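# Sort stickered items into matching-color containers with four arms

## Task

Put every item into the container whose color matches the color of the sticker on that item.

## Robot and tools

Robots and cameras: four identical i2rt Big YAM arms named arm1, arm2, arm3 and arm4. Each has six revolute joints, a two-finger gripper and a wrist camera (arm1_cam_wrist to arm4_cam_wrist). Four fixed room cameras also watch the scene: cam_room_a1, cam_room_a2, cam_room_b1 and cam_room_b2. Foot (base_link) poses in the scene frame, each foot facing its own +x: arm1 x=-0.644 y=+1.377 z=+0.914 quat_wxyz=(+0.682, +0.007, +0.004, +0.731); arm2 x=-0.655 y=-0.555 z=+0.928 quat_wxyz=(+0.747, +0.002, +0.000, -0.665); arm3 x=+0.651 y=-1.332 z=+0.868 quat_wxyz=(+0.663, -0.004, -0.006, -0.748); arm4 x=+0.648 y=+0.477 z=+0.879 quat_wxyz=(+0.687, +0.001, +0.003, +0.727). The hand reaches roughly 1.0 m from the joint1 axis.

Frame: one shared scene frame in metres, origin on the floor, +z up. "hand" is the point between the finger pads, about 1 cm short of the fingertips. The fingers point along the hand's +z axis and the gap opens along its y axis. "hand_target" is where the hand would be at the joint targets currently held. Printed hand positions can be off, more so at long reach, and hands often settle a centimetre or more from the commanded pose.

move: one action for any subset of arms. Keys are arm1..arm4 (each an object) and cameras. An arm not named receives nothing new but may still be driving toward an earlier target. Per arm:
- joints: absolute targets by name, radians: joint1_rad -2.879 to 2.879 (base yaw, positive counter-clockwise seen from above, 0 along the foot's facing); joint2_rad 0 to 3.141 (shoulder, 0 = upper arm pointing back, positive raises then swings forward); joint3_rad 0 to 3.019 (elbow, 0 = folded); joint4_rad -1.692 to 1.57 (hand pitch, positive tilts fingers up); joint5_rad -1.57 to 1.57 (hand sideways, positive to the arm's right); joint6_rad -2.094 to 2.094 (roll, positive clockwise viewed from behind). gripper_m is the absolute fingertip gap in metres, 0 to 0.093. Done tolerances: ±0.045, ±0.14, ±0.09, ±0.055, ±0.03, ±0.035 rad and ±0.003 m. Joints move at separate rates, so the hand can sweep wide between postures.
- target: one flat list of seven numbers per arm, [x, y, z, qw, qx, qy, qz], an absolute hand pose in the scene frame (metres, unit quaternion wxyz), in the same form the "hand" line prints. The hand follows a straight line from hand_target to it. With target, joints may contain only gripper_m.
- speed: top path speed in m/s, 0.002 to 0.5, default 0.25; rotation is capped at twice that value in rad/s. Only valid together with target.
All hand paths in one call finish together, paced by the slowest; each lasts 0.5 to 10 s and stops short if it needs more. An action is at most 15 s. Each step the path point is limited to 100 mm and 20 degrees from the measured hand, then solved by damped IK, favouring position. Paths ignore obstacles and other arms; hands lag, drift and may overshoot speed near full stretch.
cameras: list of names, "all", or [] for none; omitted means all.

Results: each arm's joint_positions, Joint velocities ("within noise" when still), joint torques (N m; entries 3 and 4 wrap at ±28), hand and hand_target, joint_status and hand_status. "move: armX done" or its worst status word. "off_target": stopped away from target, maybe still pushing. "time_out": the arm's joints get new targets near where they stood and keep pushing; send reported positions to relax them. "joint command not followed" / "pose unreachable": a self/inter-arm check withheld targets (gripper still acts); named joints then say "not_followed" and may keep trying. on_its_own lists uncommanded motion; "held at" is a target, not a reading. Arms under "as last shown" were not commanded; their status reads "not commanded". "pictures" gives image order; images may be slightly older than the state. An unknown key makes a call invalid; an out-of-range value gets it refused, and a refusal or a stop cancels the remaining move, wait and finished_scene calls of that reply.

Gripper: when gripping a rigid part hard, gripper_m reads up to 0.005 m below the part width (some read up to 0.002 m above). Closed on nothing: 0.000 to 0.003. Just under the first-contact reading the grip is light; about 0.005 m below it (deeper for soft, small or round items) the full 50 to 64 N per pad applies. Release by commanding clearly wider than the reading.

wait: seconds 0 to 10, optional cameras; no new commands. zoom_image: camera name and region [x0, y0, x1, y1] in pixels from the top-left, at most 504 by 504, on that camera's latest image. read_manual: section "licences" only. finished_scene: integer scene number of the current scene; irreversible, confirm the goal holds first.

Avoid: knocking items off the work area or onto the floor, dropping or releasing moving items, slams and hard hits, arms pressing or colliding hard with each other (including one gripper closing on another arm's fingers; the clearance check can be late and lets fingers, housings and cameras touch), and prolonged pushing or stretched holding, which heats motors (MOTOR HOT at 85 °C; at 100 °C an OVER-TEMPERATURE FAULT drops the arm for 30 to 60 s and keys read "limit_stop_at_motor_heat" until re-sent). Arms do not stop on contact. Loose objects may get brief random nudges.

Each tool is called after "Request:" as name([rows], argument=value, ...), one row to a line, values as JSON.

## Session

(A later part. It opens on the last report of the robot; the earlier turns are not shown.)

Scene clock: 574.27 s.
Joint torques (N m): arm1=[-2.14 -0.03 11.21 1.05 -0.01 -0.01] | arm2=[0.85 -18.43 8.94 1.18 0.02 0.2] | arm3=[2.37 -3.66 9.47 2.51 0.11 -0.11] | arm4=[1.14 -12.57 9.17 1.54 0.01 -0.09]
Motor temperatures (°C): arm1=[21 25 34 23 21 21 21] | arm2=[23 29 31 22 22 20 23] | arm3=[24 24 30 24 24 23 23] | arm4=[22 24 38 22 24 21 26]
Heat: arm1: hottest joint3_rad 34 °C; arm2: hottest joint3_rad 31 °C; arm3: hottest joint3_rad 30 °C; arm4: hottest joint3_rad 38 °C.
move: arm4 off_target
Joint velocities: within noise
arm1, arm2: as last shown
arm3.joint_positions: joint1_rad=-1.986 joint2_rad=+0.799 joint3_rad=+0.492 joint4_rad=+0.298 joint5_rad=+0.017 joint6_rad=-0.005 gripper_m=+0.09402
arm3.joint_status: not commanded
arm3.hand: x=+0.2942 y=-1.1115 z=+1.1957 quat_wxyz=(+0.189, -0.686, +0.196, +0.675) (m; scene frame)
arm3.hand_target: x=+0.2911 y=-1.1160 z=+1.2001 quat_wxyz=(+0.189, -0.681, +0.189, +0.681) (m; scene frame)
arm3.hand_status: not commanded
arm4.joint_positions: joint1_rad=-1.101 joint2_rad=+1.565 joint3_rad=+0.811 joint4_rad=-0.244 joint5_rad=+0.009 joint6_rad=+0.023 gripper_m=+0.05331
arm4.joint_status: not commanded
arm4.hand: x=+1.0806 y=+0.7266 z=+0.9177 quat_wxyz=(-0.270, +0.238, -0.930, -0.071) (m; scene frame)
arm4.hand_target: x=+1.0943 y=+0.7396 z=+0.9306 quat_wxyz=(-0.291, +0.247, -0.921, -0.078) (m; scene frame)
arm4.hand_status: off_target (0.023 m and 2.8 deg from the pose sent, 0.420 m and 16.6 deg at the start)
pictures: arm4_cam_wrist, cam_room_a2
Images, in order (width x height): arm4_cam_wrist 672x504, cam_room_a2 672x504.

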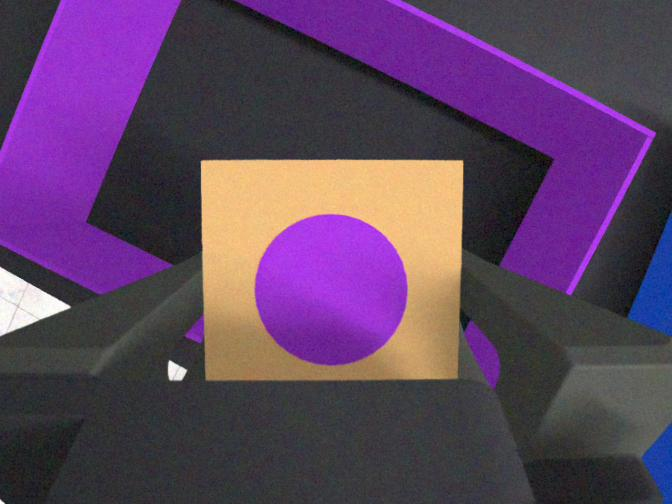

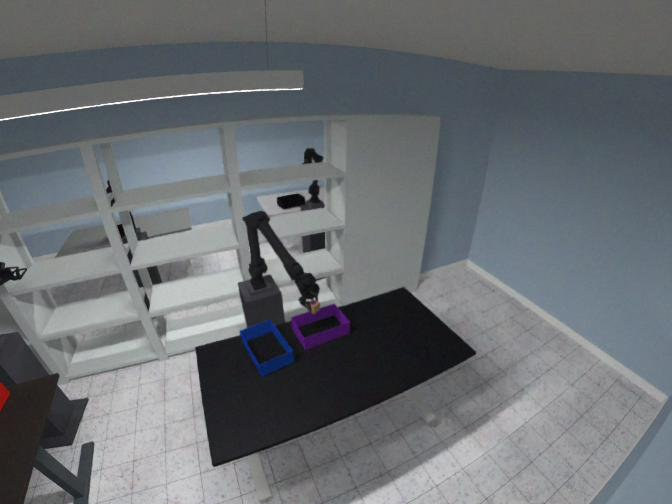

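Request:
move(arm4={"target": [1.115, 0.757, 0.815, 0.2905, -0.2468, 0.9212, 0.0778], "speed": 0.12}, cameras=["arm4_cam_wrist", "cam_room_a2"])

Request:
zoom_image(camera="cam_room_a2", region=[270, 270, 370, 370])

Scene clock: 582.57 s.
Joint torques (N m): arm1=[-2.9 0.32 11.02 0.91 -0.03 -0.04] | arm2=[0.85 -18.37 8.95 1.2 0.02 0.21] | arm3=[2.43 -3.6 9.47 2.47 0.11 -0.11] | arm4=[1.49 -14.97 7.43 1.59 0.19 -0.01]
Motor temperatures (°C): arm1=[21 25 34 23 21 21 21] | arm2=[23 29 31 22 22 20 23] | arm3=[24 24 30 24 24 23 23] | arm4=[22 25 38 22 24 21 26]
Heat: arm1: hottest joint3_rad 34 °C; arm2: hottest joint3_rad 31 °C; arm3: hottest joint3_rad 30 °C; arm4: hottest joint3_rad 38 °C.
move: arm4 off_target
Joint velocities: within noise
arm1, arm2, arm3: as last shown
arm4.joint_positions: joint1_rad=-1.092 joint2_rad=+1.879 joint3_rad=+0.825 joint4_rad=+0.061 joint5_rad=+0.009 joint6_rad=+0.023 gripper_m=+0.05331
arm4.joint_status: not commanded
arm4.hand: x=+1.0994 y=+0.7428 z=+0.8085 quat_wxyz=(-0.272, +0.242, -0.928, -0.073) (m; scene frame)
arm4.hand_target: x=+1.1141 y=+0.7567 z=+0.8155 quat_wxyz=(-0.290, +0.247, -0.921, -0.078) (m; scene frame)
arm4.hand_status: off_target (0.022 m and 2.4 deg from the pose sent, 0.112 m and 2.8 deg at the start)
pictures: arm4_cam_wrist, cam_room_a2
Images, in order (width x height): arm4_cam_wrist 672x504, cam_room_a2 672x504.

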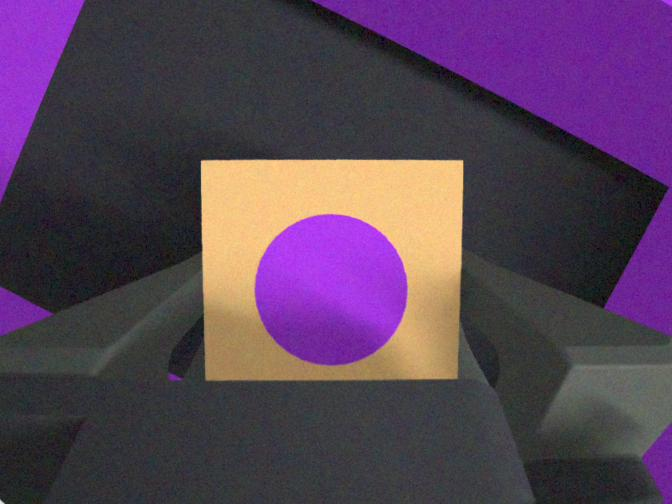

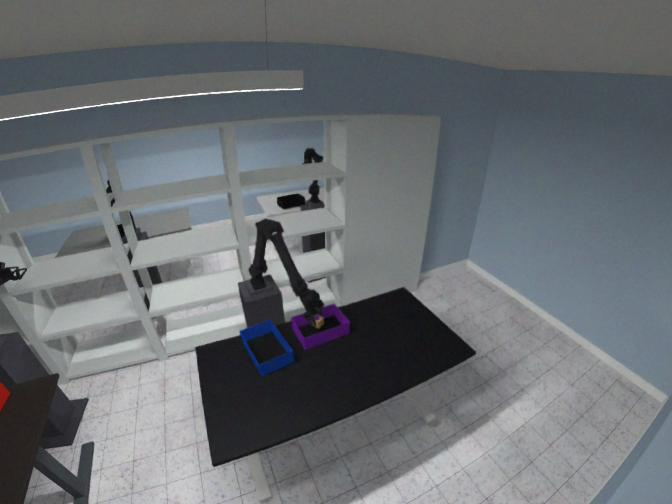

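Scaled by 5.040.

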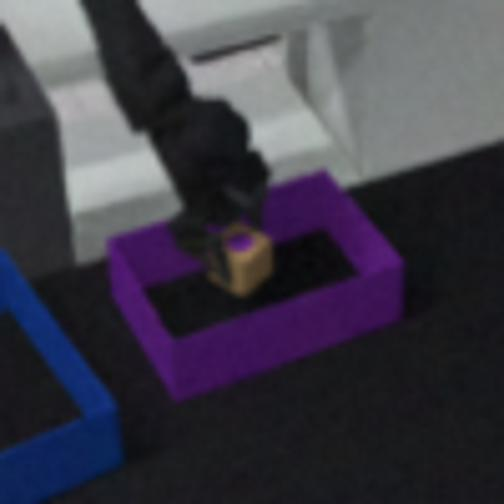

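Request:
move(arm4={"target": [1.115, 0.757, 0.758, 0.2905, -0.2468, 0.9212, 0.0778], "speed": 0.1}, cameras=["arm4_cam_wrist", "cam_room_a2"])

Request:
zoom_image(camera="cam_room_a2", region=[270, 270, 370, 370])

Scene clock: 596.00 s.
Joint torques (N m): arm1=[-2.49 -0.03 11.02 1.09 -0.04 -0.04] | arm2=[0.79 -18.43 8.92 1.2 0.03 0.2] | arm3=[2.32 -3.6 9.5 2.5 0.12 -0.11] | arm4=[1.2 -15.74 5.93 1.62 0.17 0]
Motor temperatures (°C): arm1=[21 25 34 23 21 21 21] | arm2=[23 29 31 22 22 20 23] | arm3=[24 24 30 24 24 23 23] | arm4=[22 25 37 22 24 21 26]
Heat: arm1: hottest joint3_rad 34 °C; arm2: hottest joint3_rad 31 °C; arm3: hottest joint3_rad 30 °C; arm4: hottest joint3_rad 37 °C.
move: arm4 off_target
Joint velocities: within noise
arm1, arm2, arm3: as last shown
arm4.joint_positions: joint1_rad=-1.092 joint2_rad=+2.031 joint3_rad=+0.841 joint4_rad=+0.205 joint5_rad=+0.009 joint6_rad=+0.023 gripper_m=+0.05331
arm4.joint_status: not commanded
arm4.hand: x=+1.1032 y=+0.7450 z=+0.7563 quat_wxyz=(-0.276, +0.242, -0.927, -0.074) (m; scene frame)
arm4.hand_target: x=+1.1145 y=+0.7569 z=+0.7584 quat_wxyz=(-0.290, +0.247, -0.921, -0.078) (m; scene frame)
arm4.hand_status: off_target (0.017 m and 1.9 deg from the pose sent, 0.055 m and 2.4 deg at the start)
pictures: arm4_cam_wrist, cam_room_a2
Images, in order (width x height): arm4_cam_wrist 672x504, cam_room_a2 672x504.

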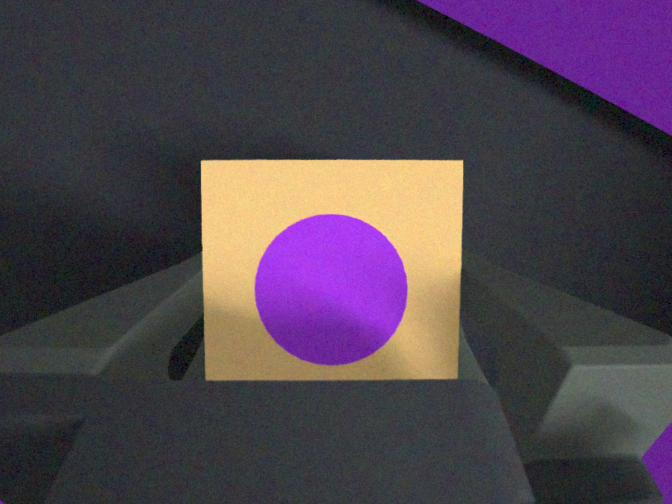

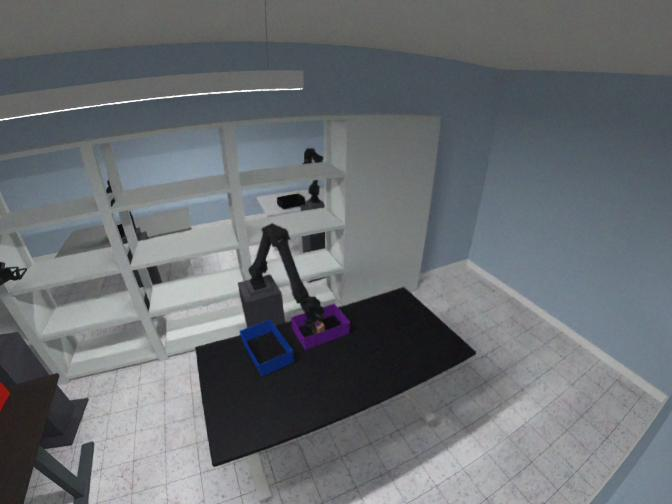

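Scaled by 5.040.

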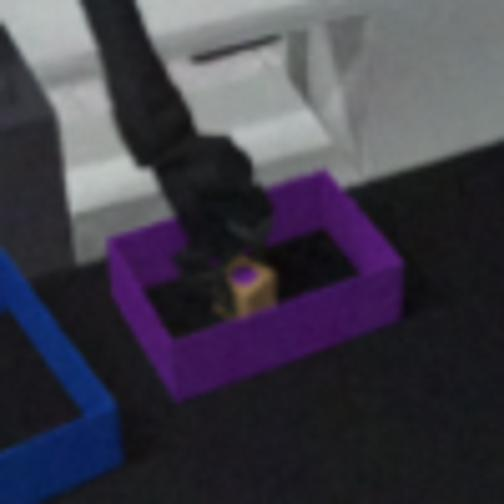

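Request:
move(arm4={"target": [1.114, 0.756, 0.736, 0.2905, -0.2468, 0.9212, 0.0778], "speed": 0.05}, cameras=["arm4_cam_wrist"])

Scene clock: 599.27 s.
Joint torques (N m): arm1=[-2.02 0.5 11.11 1.07 -0.06 -0.01] | arm2=[0.79 -18.49 8.94 1.18 0.03 0.2] | arm3=[2.37 -3.66 9.46 2.47 0.11 -0.11] | arm4=[1.61 -14.56 5.42 1.4 0.16 -0.01]
Motor temperatures (°C): arm1=[21 25 34 23 21 21 21] | arm2=[23 29 31 22 22 20 23] | arm3=[24 24 30 24 24 23 23] | arm4=[22 25 37 22 24 21 26]
Heat: arm1: hottest joint3_rad 34 °C; arm2: hottest joint3_rad 31 °C; arm3: hottest joint3_rad 30 °C; arm4: hottest joint3_rad 37 °C.
move: arm4 off_target
Joint velocities: within noise
arm1, arm2, arm3: as last shown
arm4.joint_positions: joint1_rad=-1.092 joint2_rad=+2.073 joint3_rad=+0.853 joint4_rad=+0.262 joint5_rad=+0.009 joint6_rad=+0.023 gripper_m=+0.05331
arm4.joint_status: not commanded
arm4.hand: x=+1.1092 y=+0.7486 z=+0.7455 quat_wxyz=(-0.288, +0.241, -0.924, -0.078) (m; scene frame)
arm4.hand_target: x=+1.1135 y=+0.7558 z=+0.7364 quat_wxyz=(-0.291, +0.247, -0.921, -0.078) (m; scene frame)
arm4.hand_status: off_target (0.013 m and 0.8 deg from the pose sent, 0.026 m and 1.9 deg at the start)
pictures: arm4_cam_wrist
Images, in order (width x height): arm4_cam_wrist 672x504.

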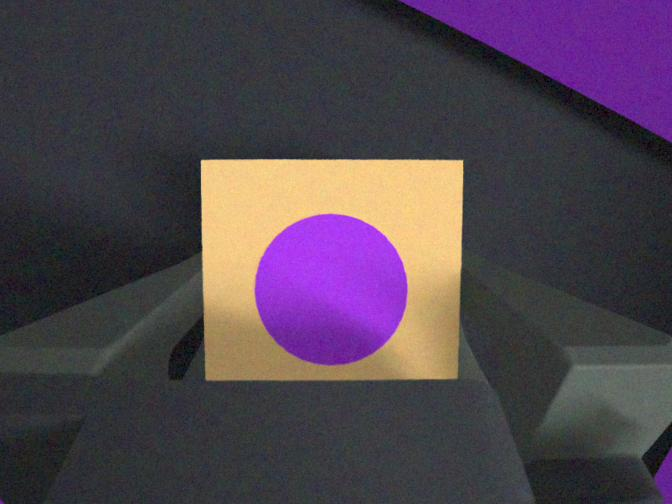

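Request:
move(arm4={"joints": {"gripper_m": 0.093}}, cameras=["arm4_cam_wrist"])

Scene clock: 602.90 s.
Joint torques (N m): arm1=[-2.96 0.09 11.08 1.21 -0.05 -0.01] | arm2=[0.97 -18.43 8.92 1.2 0.03 0.2] | arm3=[2.37 -3.78 9.46 2.48 0.11 -0.12] | arm4=[1.2 -14.74 5.38 1.5 0.16 -0.03]
Motor temperatures (°C): arm1=[21 25 34 23 21 21 21] | arm2=[23 29 31 22 22 20 23] | arm3=[24 24 30 24 24 23 23] | arm4=[22 25 37 22 24 21 26]
Heat: arm1: hottest joint3_rad 34 °C; arm2: hottest joint3_rad 31 °C; arm3: hottest joint3_rad 30 °C; arm4: hottest joint3_rad 37 °C.
move: arm4 done
Joint velocities: within noise
arm1, arm3: as last shown
arm2.joint_positions: joint1_rad=-1.222 joint2_rad=+1.733 joint3_rad=+1.325 joint4_rad=-1.164 joint5_rad=-0.002 joint6_rad=+0.454 gripper_m=+0.09396
arm2.joint_status: not commanded
arm2.hand: x=-1.1023 y=-0.7803 z=+1.0224 quat_wxyz=(+0.001, -1.000, -0.006, -0.002) (m; scene frame)
arm2.hand_target: x=-1.1000 y=-0.7799 z=+1.0200 quat_wxyz=(+0.000, -1.000, +0.000, +0.000) (m; scene frame)
arm2.hand_status: not commanded
arm4.joint_positions: joint1_rad=-1.092 joint2_rad=+2.079 joint3_rad=+0.853 joint4_rad=+0.262 joint5_rad=+0.009 joint6_rad=+0.023 gripper_m=+0.09292
arm4.joint_status: all done
arm4.hand: x=+1.1079 y=+0.7478 z=+0.7425 quat_wxyz=(-0.285, +0.241, -0.924, -0.077) (m; scene frame)
arm4.hand_target: x=+1.1135 y=+0.7558 z=+0.7363 quat_wxyz=(-0.290, +0.247, -0.921, -0.078) (m; scene frame)
arm4.hand_status: not commanded
pictures: arm4_cam_wrist
Images, in order (width x height): arm4_cam_wrist 672x504.

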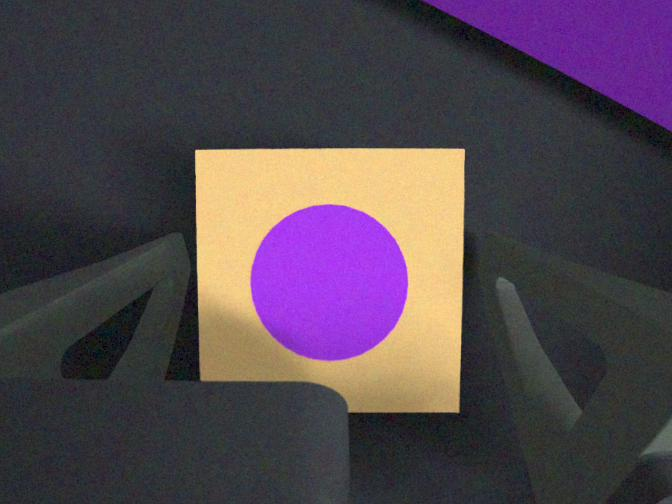

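Request:
move(arm4={"target": [1.09, 0.74, 0.93, 0.2905, -0.2468, 0.9212, 0.0778], "speed": 0.15}, arm1={"joints": {"joint1_rad": -1.2}}, arm2={"target": [-1.14, -0.785, 0.93, 0, -0.9659, 0, 0.2588], "speed": 0.15}, cameras=["arm4_cam_wrist", "arm2_cam_wrist", "cam_room_a2"])

Scene clock: 611.93 s.
Joint torques (N m): arm1=[-1.08 0.32 10.97 1.02 0.08 0.01] | arm2=[1.49 -13.98 7.98 2.39 0.36 0.03] | arm3=[2.26 -3.6 9.48 2.48 0.11 -0.11] | arm4=[0.97 -14.1 7.95 0.5 0.09 -0.02]
Motor temperatures (°C): arm1=[21 25 34 23 21 21 21] | arm2=[23 29 31 22 22 20 23] | arm3=[24 24 30 24 24 23 23] | arm4=[22 25 36 22 24 21 26]
Heat: arm1: hottest joint3_rad 34 °C; arm2: hottest joint3_rad 31 °C; arm3: hottest joint3_rad 30 °C; arm4: hottest joint3_rad 36 °C.
move: arm1 done; arm2 off_target; arm4 done
Joint velocities: within noise
arm1.joint_positions: joint1_rad=-1.206 joint2_rad=+0.793 joint3_rad=+1.197 joint4_rad=-1.291 joint5_rad=-0.009 joint6_rad=+0.005 gripper_m=+0.09297
arm1.joint_status: all done
arm1.hand: x=-0.3554 y=+1.5079 z=+1.3172 quat_wxyz=(-0.319, +0.201, -0.923, -0.080) (m; scene frame)
arm1.hand_target: x=-0.3559 y=+1.5095 z=+1.3156 quat_wxyz=(-0.314, +0.206, -0.924, -0.078) (m; scene frame)
arm1.hand_status: not commanded
arm2.joint_positions: joint1_rad=-1.174 joint2_rad=+1.723 joint3_rad=+0.976 joint4_rad=-0.330 joint5_rad=+0.248 joint6_rad=+0.467 gripper_m=+0.09396
arm2.joint_status: not commanded
arm2.hand: x=-1.1469 y=-0.7839 z=+0.9494 quat_wxyz=(-0.007, -0.963, +0.007, +0.269) (m; scene frame)
arm2.hand_target: x=-1.1394 y=-0.7846 z=+0.9304 quat_wxyz=(+0.000, -0.966, +0.000, +0.259) (m; scene frame)
arm2.hand_status: off_target (0.021 m and 1.7 deg from the pose sent, 0.100 m and 30.2 deg at the start)
arm3: as last shown
arm4.joint_positions: joint1_rad=-1.092 joint2_rad=+1.570 joint3_rad=+0.819 joint4_rad=-0.211 joint5_rad=+0.009 joint6_rad=+0.023 gripper_m=+0.09292
arm4.joint_status: not commanded
arm4.hand: x=+1.0871 y=+0.7356 z=+0.9229 quat_wxyz=(-0.287, +0.241, -0.924, -0.077) (m; scene frame)
arm4.hand_target: x=+1.0899 y=+0.7400 z=+0.9299 quat_wxyz=(-0.290, +0.247, -0.921, -0.078) (m; scene frame)
arm4.hand_status: done (0.009 m and 0.9 deg from the pose sent, 0.189 m and 1.0 deg at the start)
pictures: arm2_cam_wrist, arm4_cam_wrist, cam_room_a2
Images, in order (width x height): arm2_cam_wrist 672x504, arm4_cam_wrist 672x504, cam_room_a2 672x504.

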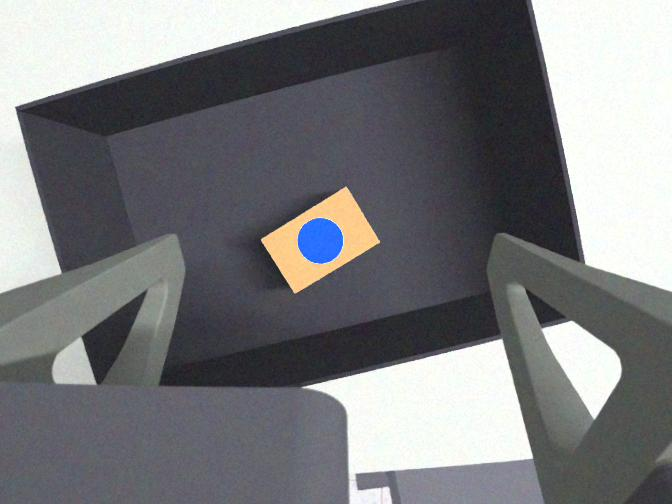

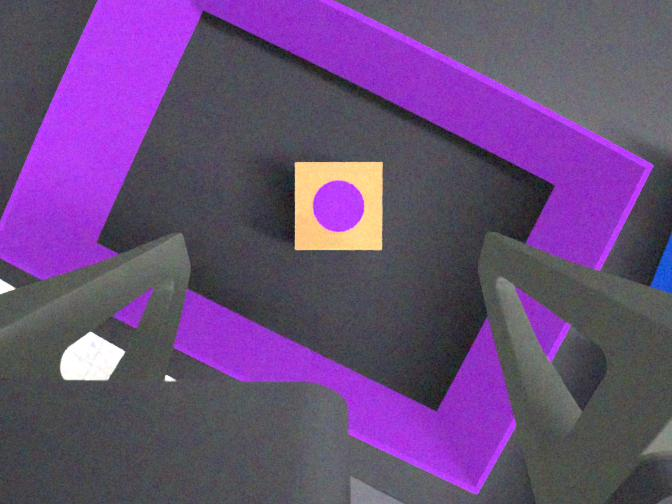

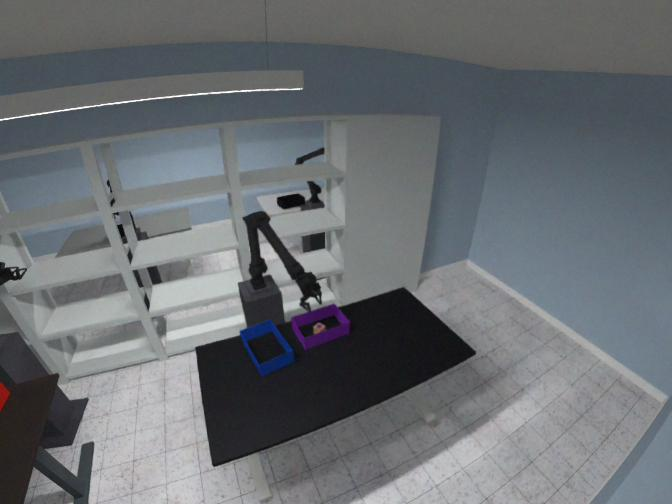

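Request:
move(arm2={"target": [-1.135, -0.79, 0.90, -0.0713, -0.9285, -0.2662, 0.2488], "speed": 0.2, "joints": {"gripper_m": 0.093}}, cameras=["arm2_cam_wrist"])

Scene clock: 658.37 s.
Joint torques (N m): arm1=[-1.49 0.09 11.03 0.99 0.07 -0.01] | arm2=[0.09 -14.04 7.24 2.55 -0.22 -0.07] | arm3=[2.32 -3.6 9.44 2.52 0.11 -0.11] | arm4=[0.85 -13.98 7.94 0.64 0.1 -0.05]
Motor temperatures (°C): arm1=[21 24 34 23 21 21 21] | arm2=[23 28 30 22 22 20 23] | arm3=[24 24 30 24 24 23 23] | arm4=[22 25 36 22 24 21 25]
Heat: arm1: hottest joint3_rad 34 °C; arm2: hottest joint3_rad 30 °C; arm3: hottest joint3_rad 30 °C; arm4: hottest joint3_rad 36 °C.
move: arm2 off_target
Joint velocities: within noise
arm1, arm3, arm4: as last shown
arm2.joint_positions: joint1_rad=-1.244 joint2_rad=+1.764 joint3_rad=+0.914 joint4_rad=-0.170 joint5_rad=-0.060 joint6_rad=-0.091 gripper_m=+0.09311
arm2.joint_status: all done
arm2.hand: x=-1.1400 y=-0.7965 z=+0.9191 quat_wxyz=(-0.075, -0.926, -0.262, +0.261) (m; scene frame)
arm2.hand_target: x=-1.1346 y=-0.7898 z=+0.9007 quat_wxyz=(-0.071, -0.929, -0.266, +0.249) (m; scene frame)
arm2.hand_status: off_target (0.021 m and 1.5 deg from the pose sent, 0.051 m and 32.6 deg at the start)
arm4.hand_target: x=+1.0899 y=+0.7400 z=+0.9300 quat_wxyz=(-0.291, +0.247, -0.921, -0.078) (m; scene frame)
pictures: arm2_cam_wrist
Images, in order (width x height): arm2_cam_wrist 672x504.

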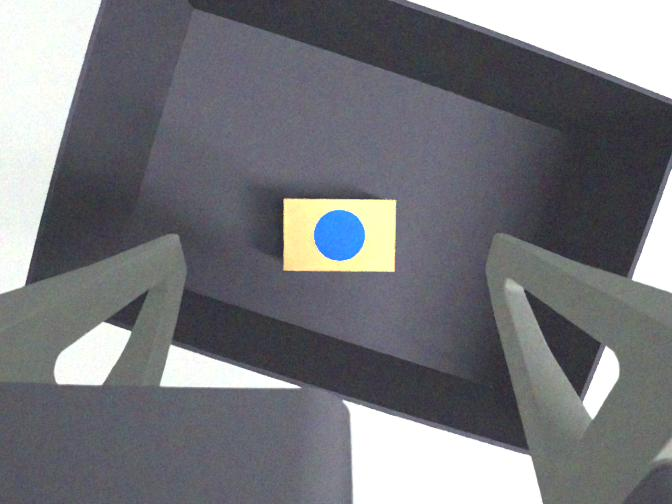

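Request:
move(arm2={"target": [-1.1222, -0.782, 0.785, -0.0713, -0.9285, -0.2662, 0.2488], "speed": 0.15}, cameras=["arm2_cam_wrist"])

Request:
wait(seconds=0.5, cameras=["arm2_cam_wrist"])

Scene clock: 674.47 s.
Joint torques (N m): arm1=[-1.03 -0.21 10.91 0.99 0.09 0.03] | arm2=[0.15 -15.15 4.92 2.41 -0.1 -0.09] | arm3=[2.37 -3.55 9.44 2.45 0.11 -0.11] | arm4=[1.03 -14.15 8.01 0.43 0.11 -0.03]
Motor temperatures (°C): arm1=[21 24 34 23 21 21 21] | arm2=[23 27 29 22 22 20 23] | arm3=[24 24 30 24 24 23 23] | arm4=[22 25 36 22 24 21 25]
Heat: arm1: hottest joint3_rad 34 °C; arm2: hottest joint3_rad 29 °C; arm3: hottest joint3_rad 30 °C; arm4: hottest joint3_rad 36 °C.
move: arm2 off_target
Joint velocities: within noise
arm1, arm3, arm4: as last shown
arm2.joint_positions: joint1_rad=-1.248 joint2_rad=+2.042 joint3_rad=+0.865 joint4_rad=+0.152 joint5_rad=-0.064 joint6_rad=-0.093 gripper_m=+0.09310
arm2.joint_status: not commanded
arm2.hand: x=-1.1282 y=-0.7892 z=+0.8006 quat_wxyz=(-0.076, -0.927, -0.262, +0.259) (m; scene frame)
arm2.hand_target: x=-1.1217 y=-0.7818 z=+0.7855 quat_wxyz=(-0.071, -0.929, -0.266, +0.249) (m; scene frame)
arm2.hand_status: off_target (0.018 m and 1.3 deg from the pose sent, 0.136 m and 1.5 deg at the start)
pictures: arm2_cam_wrist
Images, in order (width x height): arm2_cam_wrist 672x504.

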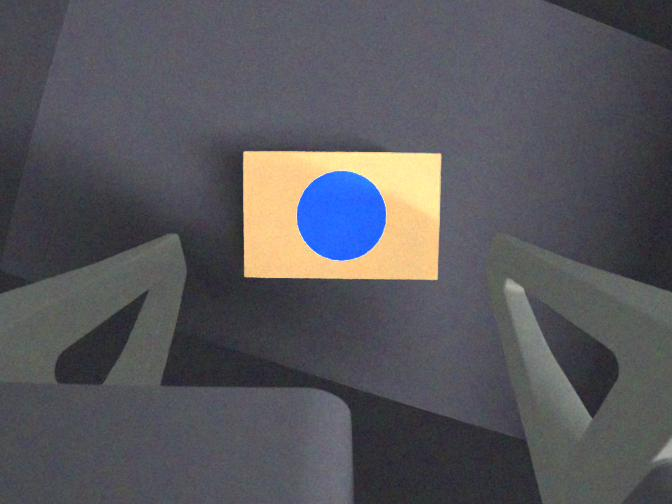

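Scene clock: 674.97 s.
Joint torques (N m): arm1=[-1.2 0.5 11.14 0.99 0.01 -0.05] | arm2=[0.15 -15.21 4.88 2.4 -0.1 -0.08] | arm3=[2.37 -3.55 9.46 2.47 0.1 -0.11] | arm4=[1.14 -13.63 7.98 0.55 0.08 -0.07]
Motor temperatures (°C): arm1=[21 24 34 23 21 21 21] | arm2=[23 27 29 22 22 20 23] | arm3=[24 24 30 24 24 23 23] | arm4=[22 25 36 22 24 21 25]
Heat: arm1: hottest joint3_rad 34 °C; arm2: hottest joint3_rad 29 °C; arm3: hottest joint3_rad 30 °C; arm4: hottest joint3_rad 36 °C.
Joint velocities: within noise
arm1.joint_positions: joint1_rad=-1.206 joint2_rad=+0.793 joint3_rad=+1.197 joint4_rad=-1.291 joint5_rad=-0.009 joint6_rad=+0.005 gripper_m=+0.09297
arm1.joint_status: not commanded
arm1.hand: x=-0.3554 y=+1.5079 z=+1.3172 quat_wxyz=(-0.319, +0.201, -0.923, -0.080) (m; scene frame)
arm1.hand_target: x=-0.3559 y=+1.5095 z=+1.3156 quat_wxyz=(-0.314, +0.206, -0.924, -0.078) (m; scene frame)
arm1.hand_status: not commanded
arm2.joint_positions: joint1_rad=-1.248 joint2_rad=+2.042 joint3_rad=+0.865 joint4_rad=+0.152 joint5_rad=-0.064 joint6_rad=-0.093 gripper_m=+0.09310
arm2.joint_status: not commanded
arm2.hand: x=-1.1282 y=-0.7892 z=+0.8006 quat_wxyz=(-0.076, -0.927, -0.262, +0.259) (m; scene frame)
arm2.hand_target: x=-1.1217 y=-0.7818 z=+0.7855 quat_wxyz=(-0.071, -0.929, -0.266, +0.249) (m; scene frame)
arm2.hand_status: off_target (0.018 m and 1.3 deg from the pose sent, 0.136 m and 1.5 deg at the start)
arm3.joint_positions: joint1_rad=-1.986 joint2_rad=+0.799 joint3_rad=+0.492 joint4_rad=+0.298 joint5_rad=+0.017 joint6_rad=-0.005 gripper_m=+0.09402
arm3.joint_status: not commanded
arm3.hand: x=+0.2942 y=-1.1115 z=+1.1957 quat_wxyz=(+0.189, -0.686, +0.196, +0.675) (m; scene frame)
arm3.hand_target: x=+0.2911 y=-1.1160 z=+1.2001 quat_wxyz=(+0.189, -0.681, +0.189, +0.681) (m; scene frame)
arm3.hand_status: not commanded
arm4.joint_positions: joint1_rad=-1.092 joint2_rad=+1.570 joint3_rad=+0.819 joint4_rad=-0.211 joint5_rad=+0.009 joint6_rad=+0.023 gripper_m=+0.09292
arm4.joint_status: not commanded
arm4.hand: x=+1.0871 y=+0.7356 z=+0.9229 quat_wxyz=(-0.287, +0.241, -0.924, -0.077) (m; scene frame)
arm4.hand_target: x=+1.0899 y=+0.7400 z=+0.9300 quat_wxyz=(-0.291, +0.247, -0.921, -0.078) (m; scene frame)
arm4.hand_status: not commanded
wait: 0.50 s; at rest by 0.27 s
pictures: arm2_cam_wrist
Images, in order (width x height): arm2_cam_wrist 672x504.

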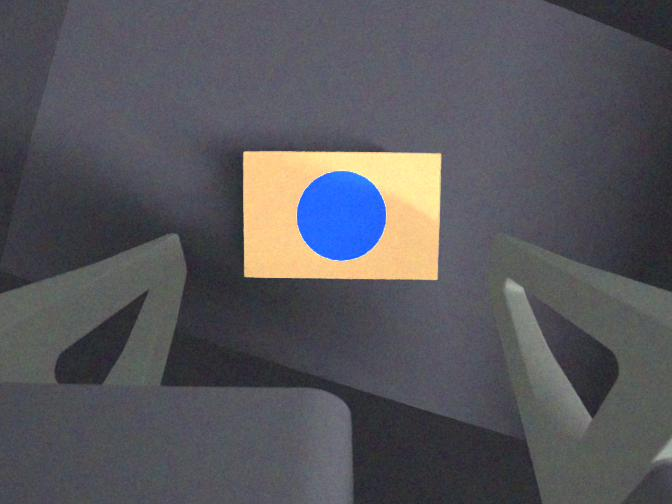

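Request:
move(arm2={"target": [-1.1265, -0.7846, 0.731, -0.0713, -0.9285, -0.2662, 0.2488], "speed": 0.1}, cameras=["arm2_cam_wrist"])

Scene clock: 681.83 s.
Joint torques (N m): arm1=[-1.67 0.67 11.15 1.06 0.04 -0.05] | arm2=[0.62 -16.15 5.01 1.99 0 -0.08] | arm3=[2.49 -3.66 9.46 2.5 0.11 -0.12] | arm4=[0.97 -14.45 8.02 0.54 0.11 -0.03]
Motor temperatures (°C): arm1=[21 24 34 23 21 21 21] | arm2=[23 27 29 22 22 20 23] | arm3=[24 24 30 24 24 23 23] | arm4=[22 25 36 22 24 21 25]
Heat: arm1: hottest joint3_rad 34 °C; arm2: hottest joint3_rad 29 °C; arm3: hottest joint3_rad 30 °C; arm4: hottest joint3_rad 36 °C.
move: arm2 off_target
Joint velocities: within noise
arm1, arm3, arm4: as last shown
arm2.joint_positions: joint1_rad=-1.251 joint2_rad=+2.205 joint3_rad=+0.900 joint4_rad=+0.271 joint5_rad=-0.066 joint6_rad=-0.092 gripper_m=+0.09310
arm2.joint_status: not commanded
arm2.hand: x=-1.1276 y=-0.7874 z=+0.7422 quat_wxyz=(-0.076, -0.928, -0.261, +0.254) (m; scene frame)
arm2.hand_target: x=-1.1263 y=-0.7847 z=+0.7313 quat_wxyz=(-0.071, -0.928, -0.266, +0.249) (m; scene frame)
arm2.hand_status: off_target (0.012 m and 1.1 deg from the pose sent, 0.070 m and 1.3 deg at the start)
pictures: arm2_cam_wrist
Images, in order (width x height): arm2_cam_wrist 672x504.

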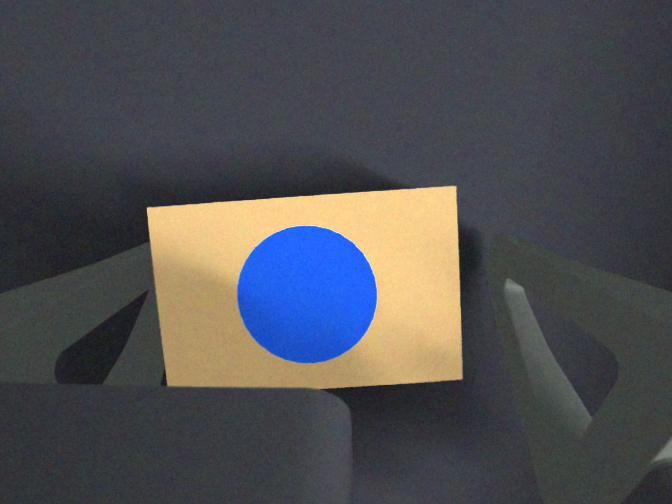

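Request:
move(arm2={"joints": {"gripper_m": 0.062}}, cameras=["arm2_cam_wrist"])

Scene clock: 691.30 s.
Joint torques (N m): arm1=[-0.91 0.03 11.11 1.01 0.07 -0.02] | arm2=[0.5 -16.03 5.01 1.96 -0.02 -0.07] | arm3=[2.32 -3.49 9.46 2.5 0.11 -0.11] | arm4=[1.2 -14.04 8.01 0.72 0.09 -0.06]
Motor temperatures (°C): arm1=[21 24 34 23 21 21 21] | arm2=[23 28 29 22 22 20 23] | arm3=[24 24 30 24 24 23 23] | arm4=[22 25 35 22 24 21 25]
Heat: arm1: hottest joint3_rad 34 °C; arm2: hottest joint3_rad 29 °C; arm3: hottest joint3_rad 30 °C; arm4: hottest joint3_rad 35 °C.
move: arm2 off_target
Joint velocities: within noise
arm1, arm3, arm4: as last shown
arm2.joint_positions: joint1_rad=-1.251 joint2_rad=+2.205 joint3_rad=+0.900 joint4_rad=+0.271 joint5_rad=-0.066 joint6_rad=-0.093 gripper_m=+0.06927
arm2.joint_status: gripper_m off_target (ended at +0.06930, target +0.06200)
arm2.hand: x=-1.1277 y=-0.7873 z=+0.7422 quat_wxyz=(-0.075, -0.928, -0.261, +0.255) (m; scene frame)
arm2.hand_target: x=-1.1263 y=-0.7846 z=+0.7313 quat_wxyz=(-0.071, -0.928, -0.266, +0.249) (m; scene frame)
arm2.hand_status: not commanded
pictures: arm2_cam_wrist
Images, in order (width x height): arm2_cam_wrist 672x504.

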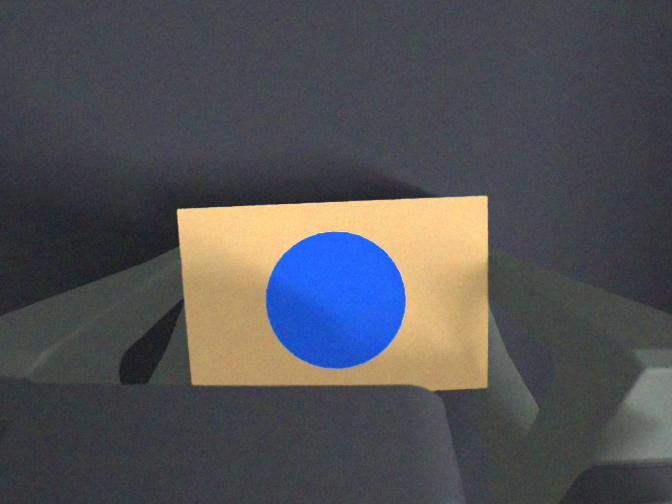

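Request:
move(arm2={"target": [-1.105, -0.772, 0.95, -0.0713, -0.9285, -0.2662, 0.2488], "speed": 0.15}, cameras=["arm2_cam_wrist"])

Scene clock: 699.30 s.
Joint torques (N m): arm1=[-1.32 0.67 11.08 1.02 0.02 -0.03] | arm2=[-0.03 -14.8 9.26 1.29 -0.18 -0.09] | arm3=[2.2 -3.66 9.46 2.5 0.11 -0.11] | arm4=[1.32 -14.04 8.02 0.65 0.09 -0.03]
Motor temperatures (°C): arm1=[21 24 34 23 21 21 21] | arm2=[23 28 29 22 22 20 23] | arm3=[24 24 30 24 24 23 23] | arm4=[22 25 35 22 24 21 25]
Heat: arm1: hottest joint3_rad 34 °C; arm2: hottest joint3_rad 29 °C; arm3: hottest joint3_rad 30 °C; arm4: hottest joint3_rad 35 °C.
move: arm2 done
Joint velocities: within noise
arm1, arm3, arm4: as last shown
arm2.joint_positions: joint1_rad=-1.252 joint2_rad=+1.616 joint3_rad=+0.825 joint4_rad=-0.251 joint5_rad=-0.066 joint6_rad=-0.099 gripper_m=+0.06927
arm2.joint_status: not commanded
arm2.hand: x=-1.1029 y=-0.7758 z=+0.9484 quat_wxyz=(-0.074, -0.929, -0.263, +0.250) (m; scene frame)
arm2.hand_target: x=-1.1050 y=-0.7721 z=+0.9501 quat_wxyz=(-0.071, -0.928, -0.266, +0.249) (m; scene frame)
arm2.hand_status: done (0.005 m and 0.5 deg from the pose sent, 0.210 m and 1.0 deg at the start)
pictures: arm2_cam_wrist
Images, in order (width x height): arm2_cam_wrist 672x504.

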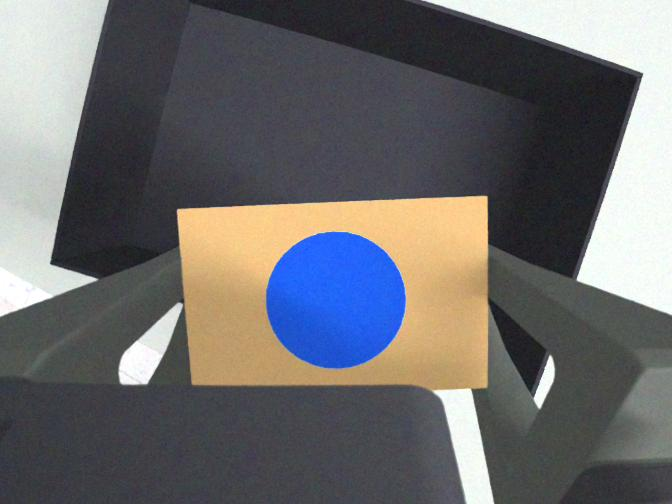

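Request:
move(arm2={"joints": {"joint2_rad": 0.8, "joint3_rad": 1.25, "joint4_rad": -1.5, "joint5_rad": 0, "joint6_rad": 0}}, cameras=[])

Request:
move(arm2={"joints": {"joint1_rad": 0.4}}, arm4={"joints": {"joint2_rad": 0.8, "joint3_rad": 1.2, "joint4_rad": -1.3, "joint5_rad": 0, "joint6_rad": 0}}, cameras=[])

Request:
move(arm2={"joints": {"joint1_rad": 2.13}}, arm4={"joints": {"joint1_rad": 0.4}}, cameras=["arm2_cam_wrist"])

Scene clock: 707.13 s.
Joint torques (N m): arm1=[-1.44 -0.09 10.92 0.91 0.04 -0.04] | arm2=[0.03 -2.61 10.69 1.33 0.12 0.2] | arm3=[2.2 -3.66 9.44 2.5 0.11 -0.11] | arm4=[1.32 -13.92 8.02 0.57 0.1 -0.03]
Motor temperatures (°C): arm1=[21 24 34 23 21 21 21] | arm2=[23 28 30 22 22 20 23] | arm3=[24 24 31 24 24 23 23] | arm4=[22 25 35 22 24 21 25]
Heat: arm1: hottest joint3_rad 34 °C; arm2: hottest joint3_rad 30 °C; arm3: hottest joint3_rad 31 °C; arm4: hottest joint3_rad 35 °C.
move: arm2 done
Joint velocities: within noise
arm1, arm3, arm4: as last shown
arm2.joint_positions: joint1_rad=-1.252 joint2_rad=+0.793 joint3_rad=+1.253 joint4_rad=-1.488 joint5_rad=-0.003 joint6_rad=-0.014 gripper_m=+0.06927
arm2.joint_status: all done
arm2.hand: x=-0.9039 y=-0.6722 z=+1.3344 quat_wxyz=(-0.056, -0.939, -0.215, +0.261) (m; scene frame)
arm2.hand_target: x=-0.9045 y=-0.6691 z=+1.3296 quat_wxyz=(-0.053, -0.945, -0.205, +0.250) (m; scene frame)
arm2.hand_status: not commanded
pictures: none
No camera images: "cameras" was empty.

Scene clock: 708.97 s.
Joint torques (N m): arm1=[-1.49 0.44 10.97 0.99 0 0] | arm2=[0.91 -2.61 10.71 1.33 0.04 0.19] | arm3=[2.26 -3.66 9.46 2.51 0.1 -0.12] | arm4=[1.26 -1.85 8.73 0.72 -0.04 -0.1]
Motor temperatures (°C): arm1=[21 24 34 23 21 21 21] | arm2=[23 28 30 22 22 20 23] | arm3=[24 24 31 24 24 23 23] | arm4=[22 25 36 22 24 21 25]
Heat: arm1: hottest joint3_rad 34 °C; arm2: hottest joint3_rad 30 °C; arm3: hottest joint3_rad 31 °C; arm4: hottest joint3_rad 36 °C.
move: arm2 done; arm4 done
Joint velocities: within noise
arm1, arm3: as last shown
arm2.joint_positions: joint1_rad=+0.396 joint2_rad=+0.794 joint3_rad=+1.253 joint4_rad=-1.488 joint5_rad=-0.001 joint6_rad=-0.011 gripper_m=+0.06924
arm2.joint_status: all done
arm2.hand: x=-0.5216 y=-0.7954 z=+1.3346 quat_wxyz=(-0.231, -0.482, -0.835, +0.134) (m; scene frame)
arm2.hand_target: x=-0.5213 y=-0.7941 z=+1.3299 quat_wxyz=(-0.222, -0.487, -0.835, +0.128) (m; scene frame)
arm2.hand_status: not commanded
arm4.joint_positions: joint1_rad=-1.092 joint2_rad=+0.792 joint3_rad=+1.201 joint4_rad=-1.288 joint5_rad=+0.003 joint6_rad=+0.013 gripper_m=+0.09292
arm4.joint_status: all done
arm4.hand: x=+0.9182 y=+0.6368 z=+1.2874 quat_wxyz=(-0.324, +0.243, -0.910, -0.089) (m; scene frame)
arm4.hand_target: x=+0.9170 y=+0.6385 z=+1.2830 quat_wxyz=(-0.315, +0.252, -0.911, -0.087) (m; scene frame)
arm4.hand_status: not commanded
pictures: none
No camera images: "cameras" was empty.

Scene clock: 710.83 s.
Joint torques (N m): arm1=[-1.44 0.73 10.85 1.09 0.08 -0.06] | arm2=[1.03 -2.49 10.69 1.29 0.08 0.19] | arm3=[2.32 -3.66 9.46 2.54 0.11 -0.11] | arm4=[1.14 -2.49 8.83 0.65 0.1 -0.07]
Motor temperatures (°C): arm1=[21 24 34 23 21 21 21] | arm2=[23 28 30 22 22 20 24] | arm3=[24 24 31 24 24 23 23] | arm4=[22 25 36 22 24 21 25]
Heat: arm1: hottest joint3_rad 34 °C; arm2: hottest joint3_rad 30 °C; arm3: hottest joint3_rad 31 °C; arm4: hottest joint3_rad 36 °C.
move: arm2 done; arm4 done
Joint velocities: within noise
arm1, arm3: as last shown
arm2.joint_positions: joint1_rad=+2.126 joint2_rad=+0.794 joint3_rad=+1.253 joint4_rad=-1.488 joint5_rad=-0.002 joint6_rad=-0.011 gripper_m=+0.06923
arm2.joint_status: all done
arm2.hand: x=-0.4414 y=-0.3860 z=+1.3359 quat_wxyz=(-0.254, +0.323, -0.907, -0.089) (m; scene frame)
arm2.hand_target: x=-0.4426 y=-0.3861 z=+1.3313 quat_wxyz=(-0.244, +0.320, -0.911, -0.087) (m; scene frame)
arm2.hand_status: not commanded
arm4.joint_positions: joint1_rad=+0.397 joint2_rad=+0.793 joint3_rad=+1.201 joint4_rad=-1.288 joint5_rad=+0.000 joint6_rad=+0.012 gripper_m=+0.09293
arm4.joint_status: all done
arm4.hand: x=+0.5138 y=+0.7591 z=+1.2888 quat_wxyz=(-0.175, +0.794, -0.505, -0.289) (m; scene frame)
arm4.hand_target: x=+0.5130 y=+0.7585 z=+1.2845 quat_wxyz=(-0.171, +0.801, -0.500, -0.280) (m; scene frame)
arm4.hand_status: not commanded
pictures: arm2_cam_wrist
Images, in order (width x height): arm2_cam_wrist 672x504.

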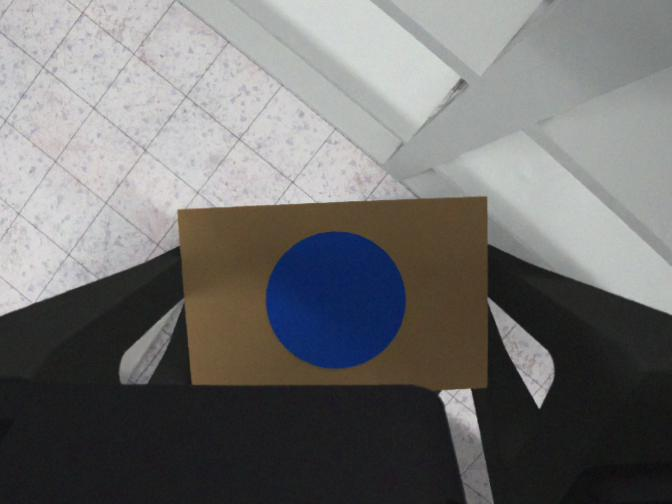

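Request:
move(arm2={"target": [-0.10, -0.12, 1.16, 0.2725, -0.3118, 0.9054, 0.0938], "speed": 0.15}, cameras=["arm2_cam_wrist"])

Request:
move(arm2={"target": [0.01, -0.035, 1.12, 0.2725, -0.3118, 0.9054, 0.0938], "speed": 0.12}, cameras=["arm2_cam_wrist", "cam_room_a1", "cam_room_a2", "cam_room_b1", "cam_room_b2"])

Scene clock: 735.77 s.
Joint torques (N m): arm1=[-0.97 -0.09 11.04 1.13 0.08 -0.03] | arm2=[0.21 -19.19 17.47 2.29 0.14 0.2] | arm3=[2.2 -3.66 9.44 2.45 0.1 -0.11] | arm4=[1.32 -2.02 8.8 0.61 0.09 -0.06]
Motor temperatures (°C): arm1=[21 24 34 23 21 21 21] | arm2=[23 27 32 22 22 20 24] | arm3=[24 24 31 24 24 23 23] | arm4=[22 24 37 22 24 21 25]
Heat: arm1: hottest joint3_rad 34 °C; arm2: hottest joint3_rad 32 °C; arm3: hottest joint3_rad 31 °C; arm4: hottest joint3_rad 37 °C.
move: arm2 off_target
Joint velocities: within noise
arm1, arm3, arm4: as last shown
arm2.joint_positions: joint1_rad=+2.126 joint2_rad=+1.820 joint3_rad=+1.667 joint4_rad=-0.892 joint5_rad=+0.000 joint6_rad=-0.011 gripper_m=+0.06924
arm2.joint_status: not commanded
arm2.hand: x=-0.1216 y=-0.1316 z=+1.1401 quat_wxyz=(-0.247, +0.323, -0.909, -0.086) (m; scene frame)
arm2.hand_target: x=-0.1017 y=-0.1214 z=+1.1601 quat_wxyz=(-0.273, +0.312, -0.905, -0.094) (m; scene frame)
arm2.hand_status: off_target (0.032 m and 3.4 deg from the pose sent, 0.467 m and 2.5 deg at the start)
pictures: arm2_cam_wrist
Images, in order (width x height): arm2_cam_wrist 672x504.

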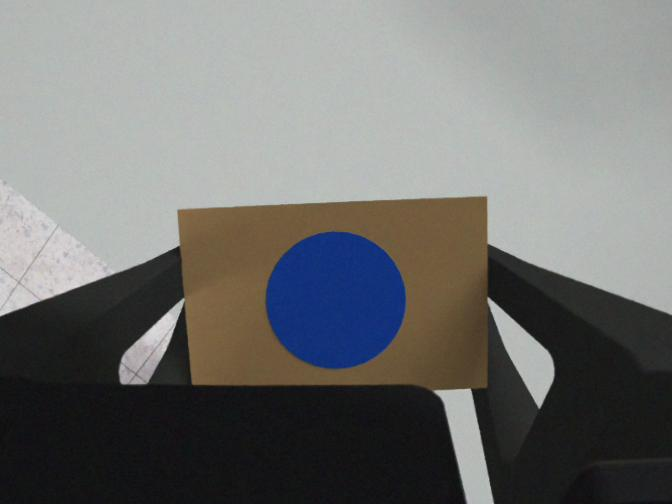

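Scene clock: 737.97 s.
Joint torques (N m): arm1=[-1.55 -0.03 11.07 1.09 0.06 -0.04] | arm2=[0.03 -24.7 17.74 1.28 0.1 0.19] | arm3=[2.2 -3.6 9.46 2.51 0.11 -0.11] | arm4=[0.97 -1.96 8.76 0.64 0.09 -0.1]
Motor temperatures (°C): arm1=[21 24 34 23 21 21 21] | arm2=[23 27 33 22 22 20 24] | arm3=[24 24 31 24 24 23 23] | arm4=[22 24 37 22 24 21 25]
Heat: arm1: hottest joint3_rad 34 °C; arm2: hottest joint3_rad 33 °C; arm3: hottest joint3_rad 31 °C; arm4: hottest joint3_rad 37 °C.
move: arm2 off_target
Joint velocities: within noise
arm1.joint_positions: joint1_rad=-1.206 joint2_rad=+0.793 joint3_rad=+1.197 joint4_rad=-1.291 joint5_rad=-0.009 joint6_rad=+0.005 gripper_m=+0.09297
arm1.joint_status: not commanded
arm1.hand: x=-0.3554 y=+1.5079 z=+1.3172 quat_wxyz=(-0.319, +0.201, -0.923, -0.080) (m; scene frame)
arm1.hand_target: x=-0.3559 y=+1.5095 z=+1.3156 quat_wxyz=(-0.314, +0.206, -0.924, -0.078) (m; scene frame)
arm1.hand_status: not commanded
arm2.joint_positions: joint1_rad=+2.126 joint2_rad=+2.276 joint3_rad=+2.323 joint4_rad=-1.052 joint5_rad=+0.000 joint6_rad=-0.011 gripper_m=+0.06924
arm2.joint_status: not commanded
arm2.hand: x=-0.0039 y=-0.0379 z=+1.1164 quat_wxyz=(-0.265, +0.322, -0.904, -0.092) (m; scene frame)
arm2.hand_target: x=+0.0091 y=-0.0357 z=+1.1198 quat_wxyz=(-0.274, +0.312, -0.905, -0.094) (m; scene frame)
arm2.hand_status: off_target (0.015 m and 1.4 deg from the pose sent, 0.165 m and 3.4 deg at the start)
arm3.joint_positions: joint1_rad=-1.986 joint2_rad=+0.799 joint3_rad=+0.492 joint4_rad=+0.298 joint5_rad=+0.017 joint6_rad=-0.005 gripper_m=+0.09402
arm3.joint_status: not commanded
arm3.hand: x=+0.2942 y=-1.1115 z=+1.1957 quat_wxyz=(+0.189, -0.686, +0.196, +0.675) (m; scene frame)
arm3.hand_target: x=+0.2911 y=-1.1160 z=+1.2001 quat_wxyz=(+0.189, -0.681, +0.189, +0.681) (m; scene frame)
arm3.hand_status: not commanded
arm4: as last shown
pictures: arm2_cam_wrist, cam_room_a1, cam_room_a2, cam_room_b1, cam_room_b2
Images, in order (width x height): arm2_cam_wrist 672x504, cam_room_a1 672x504, cam_room_a2 672x504, cam_room_b1 672x504, cam_room_b2 672x504.

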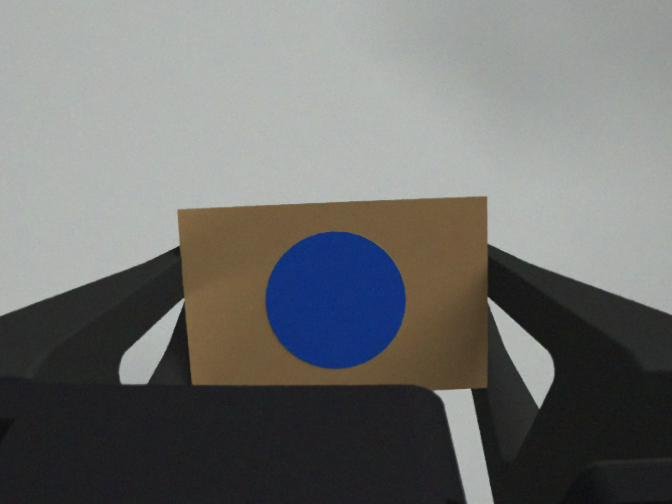

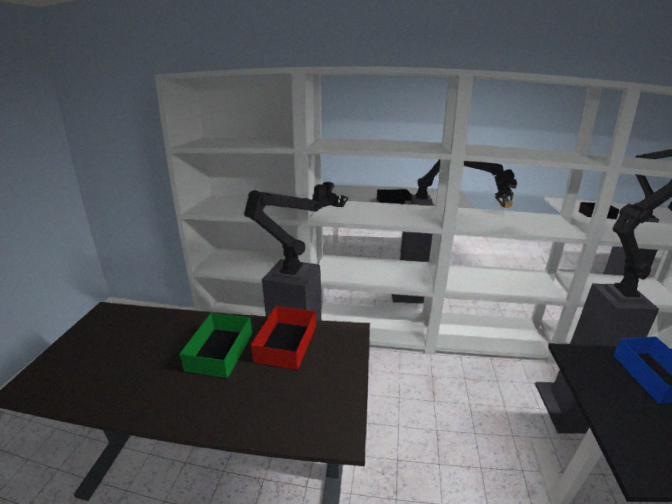

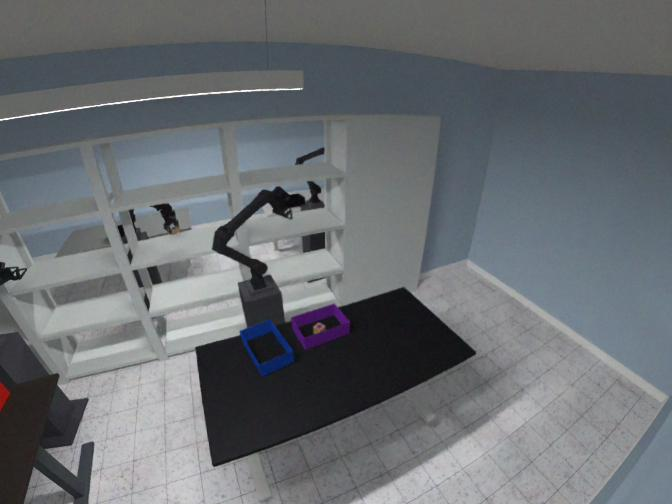

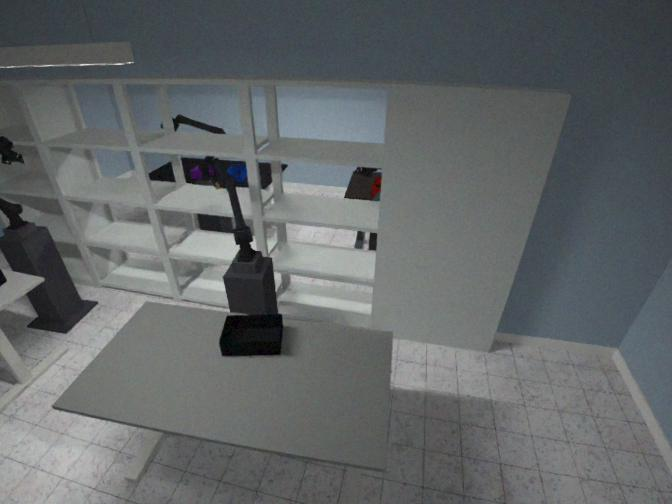

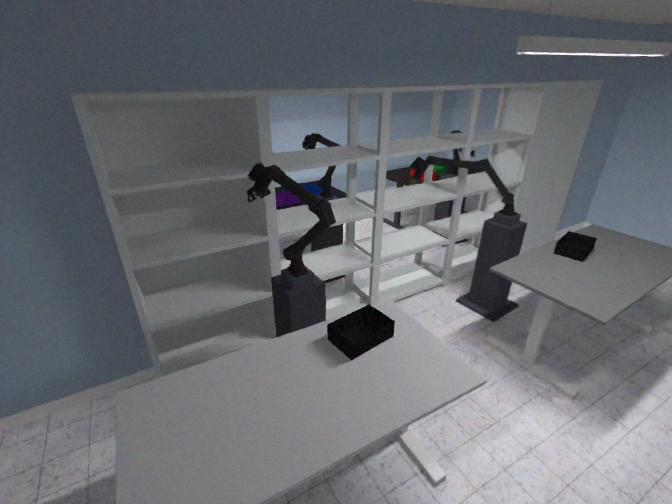

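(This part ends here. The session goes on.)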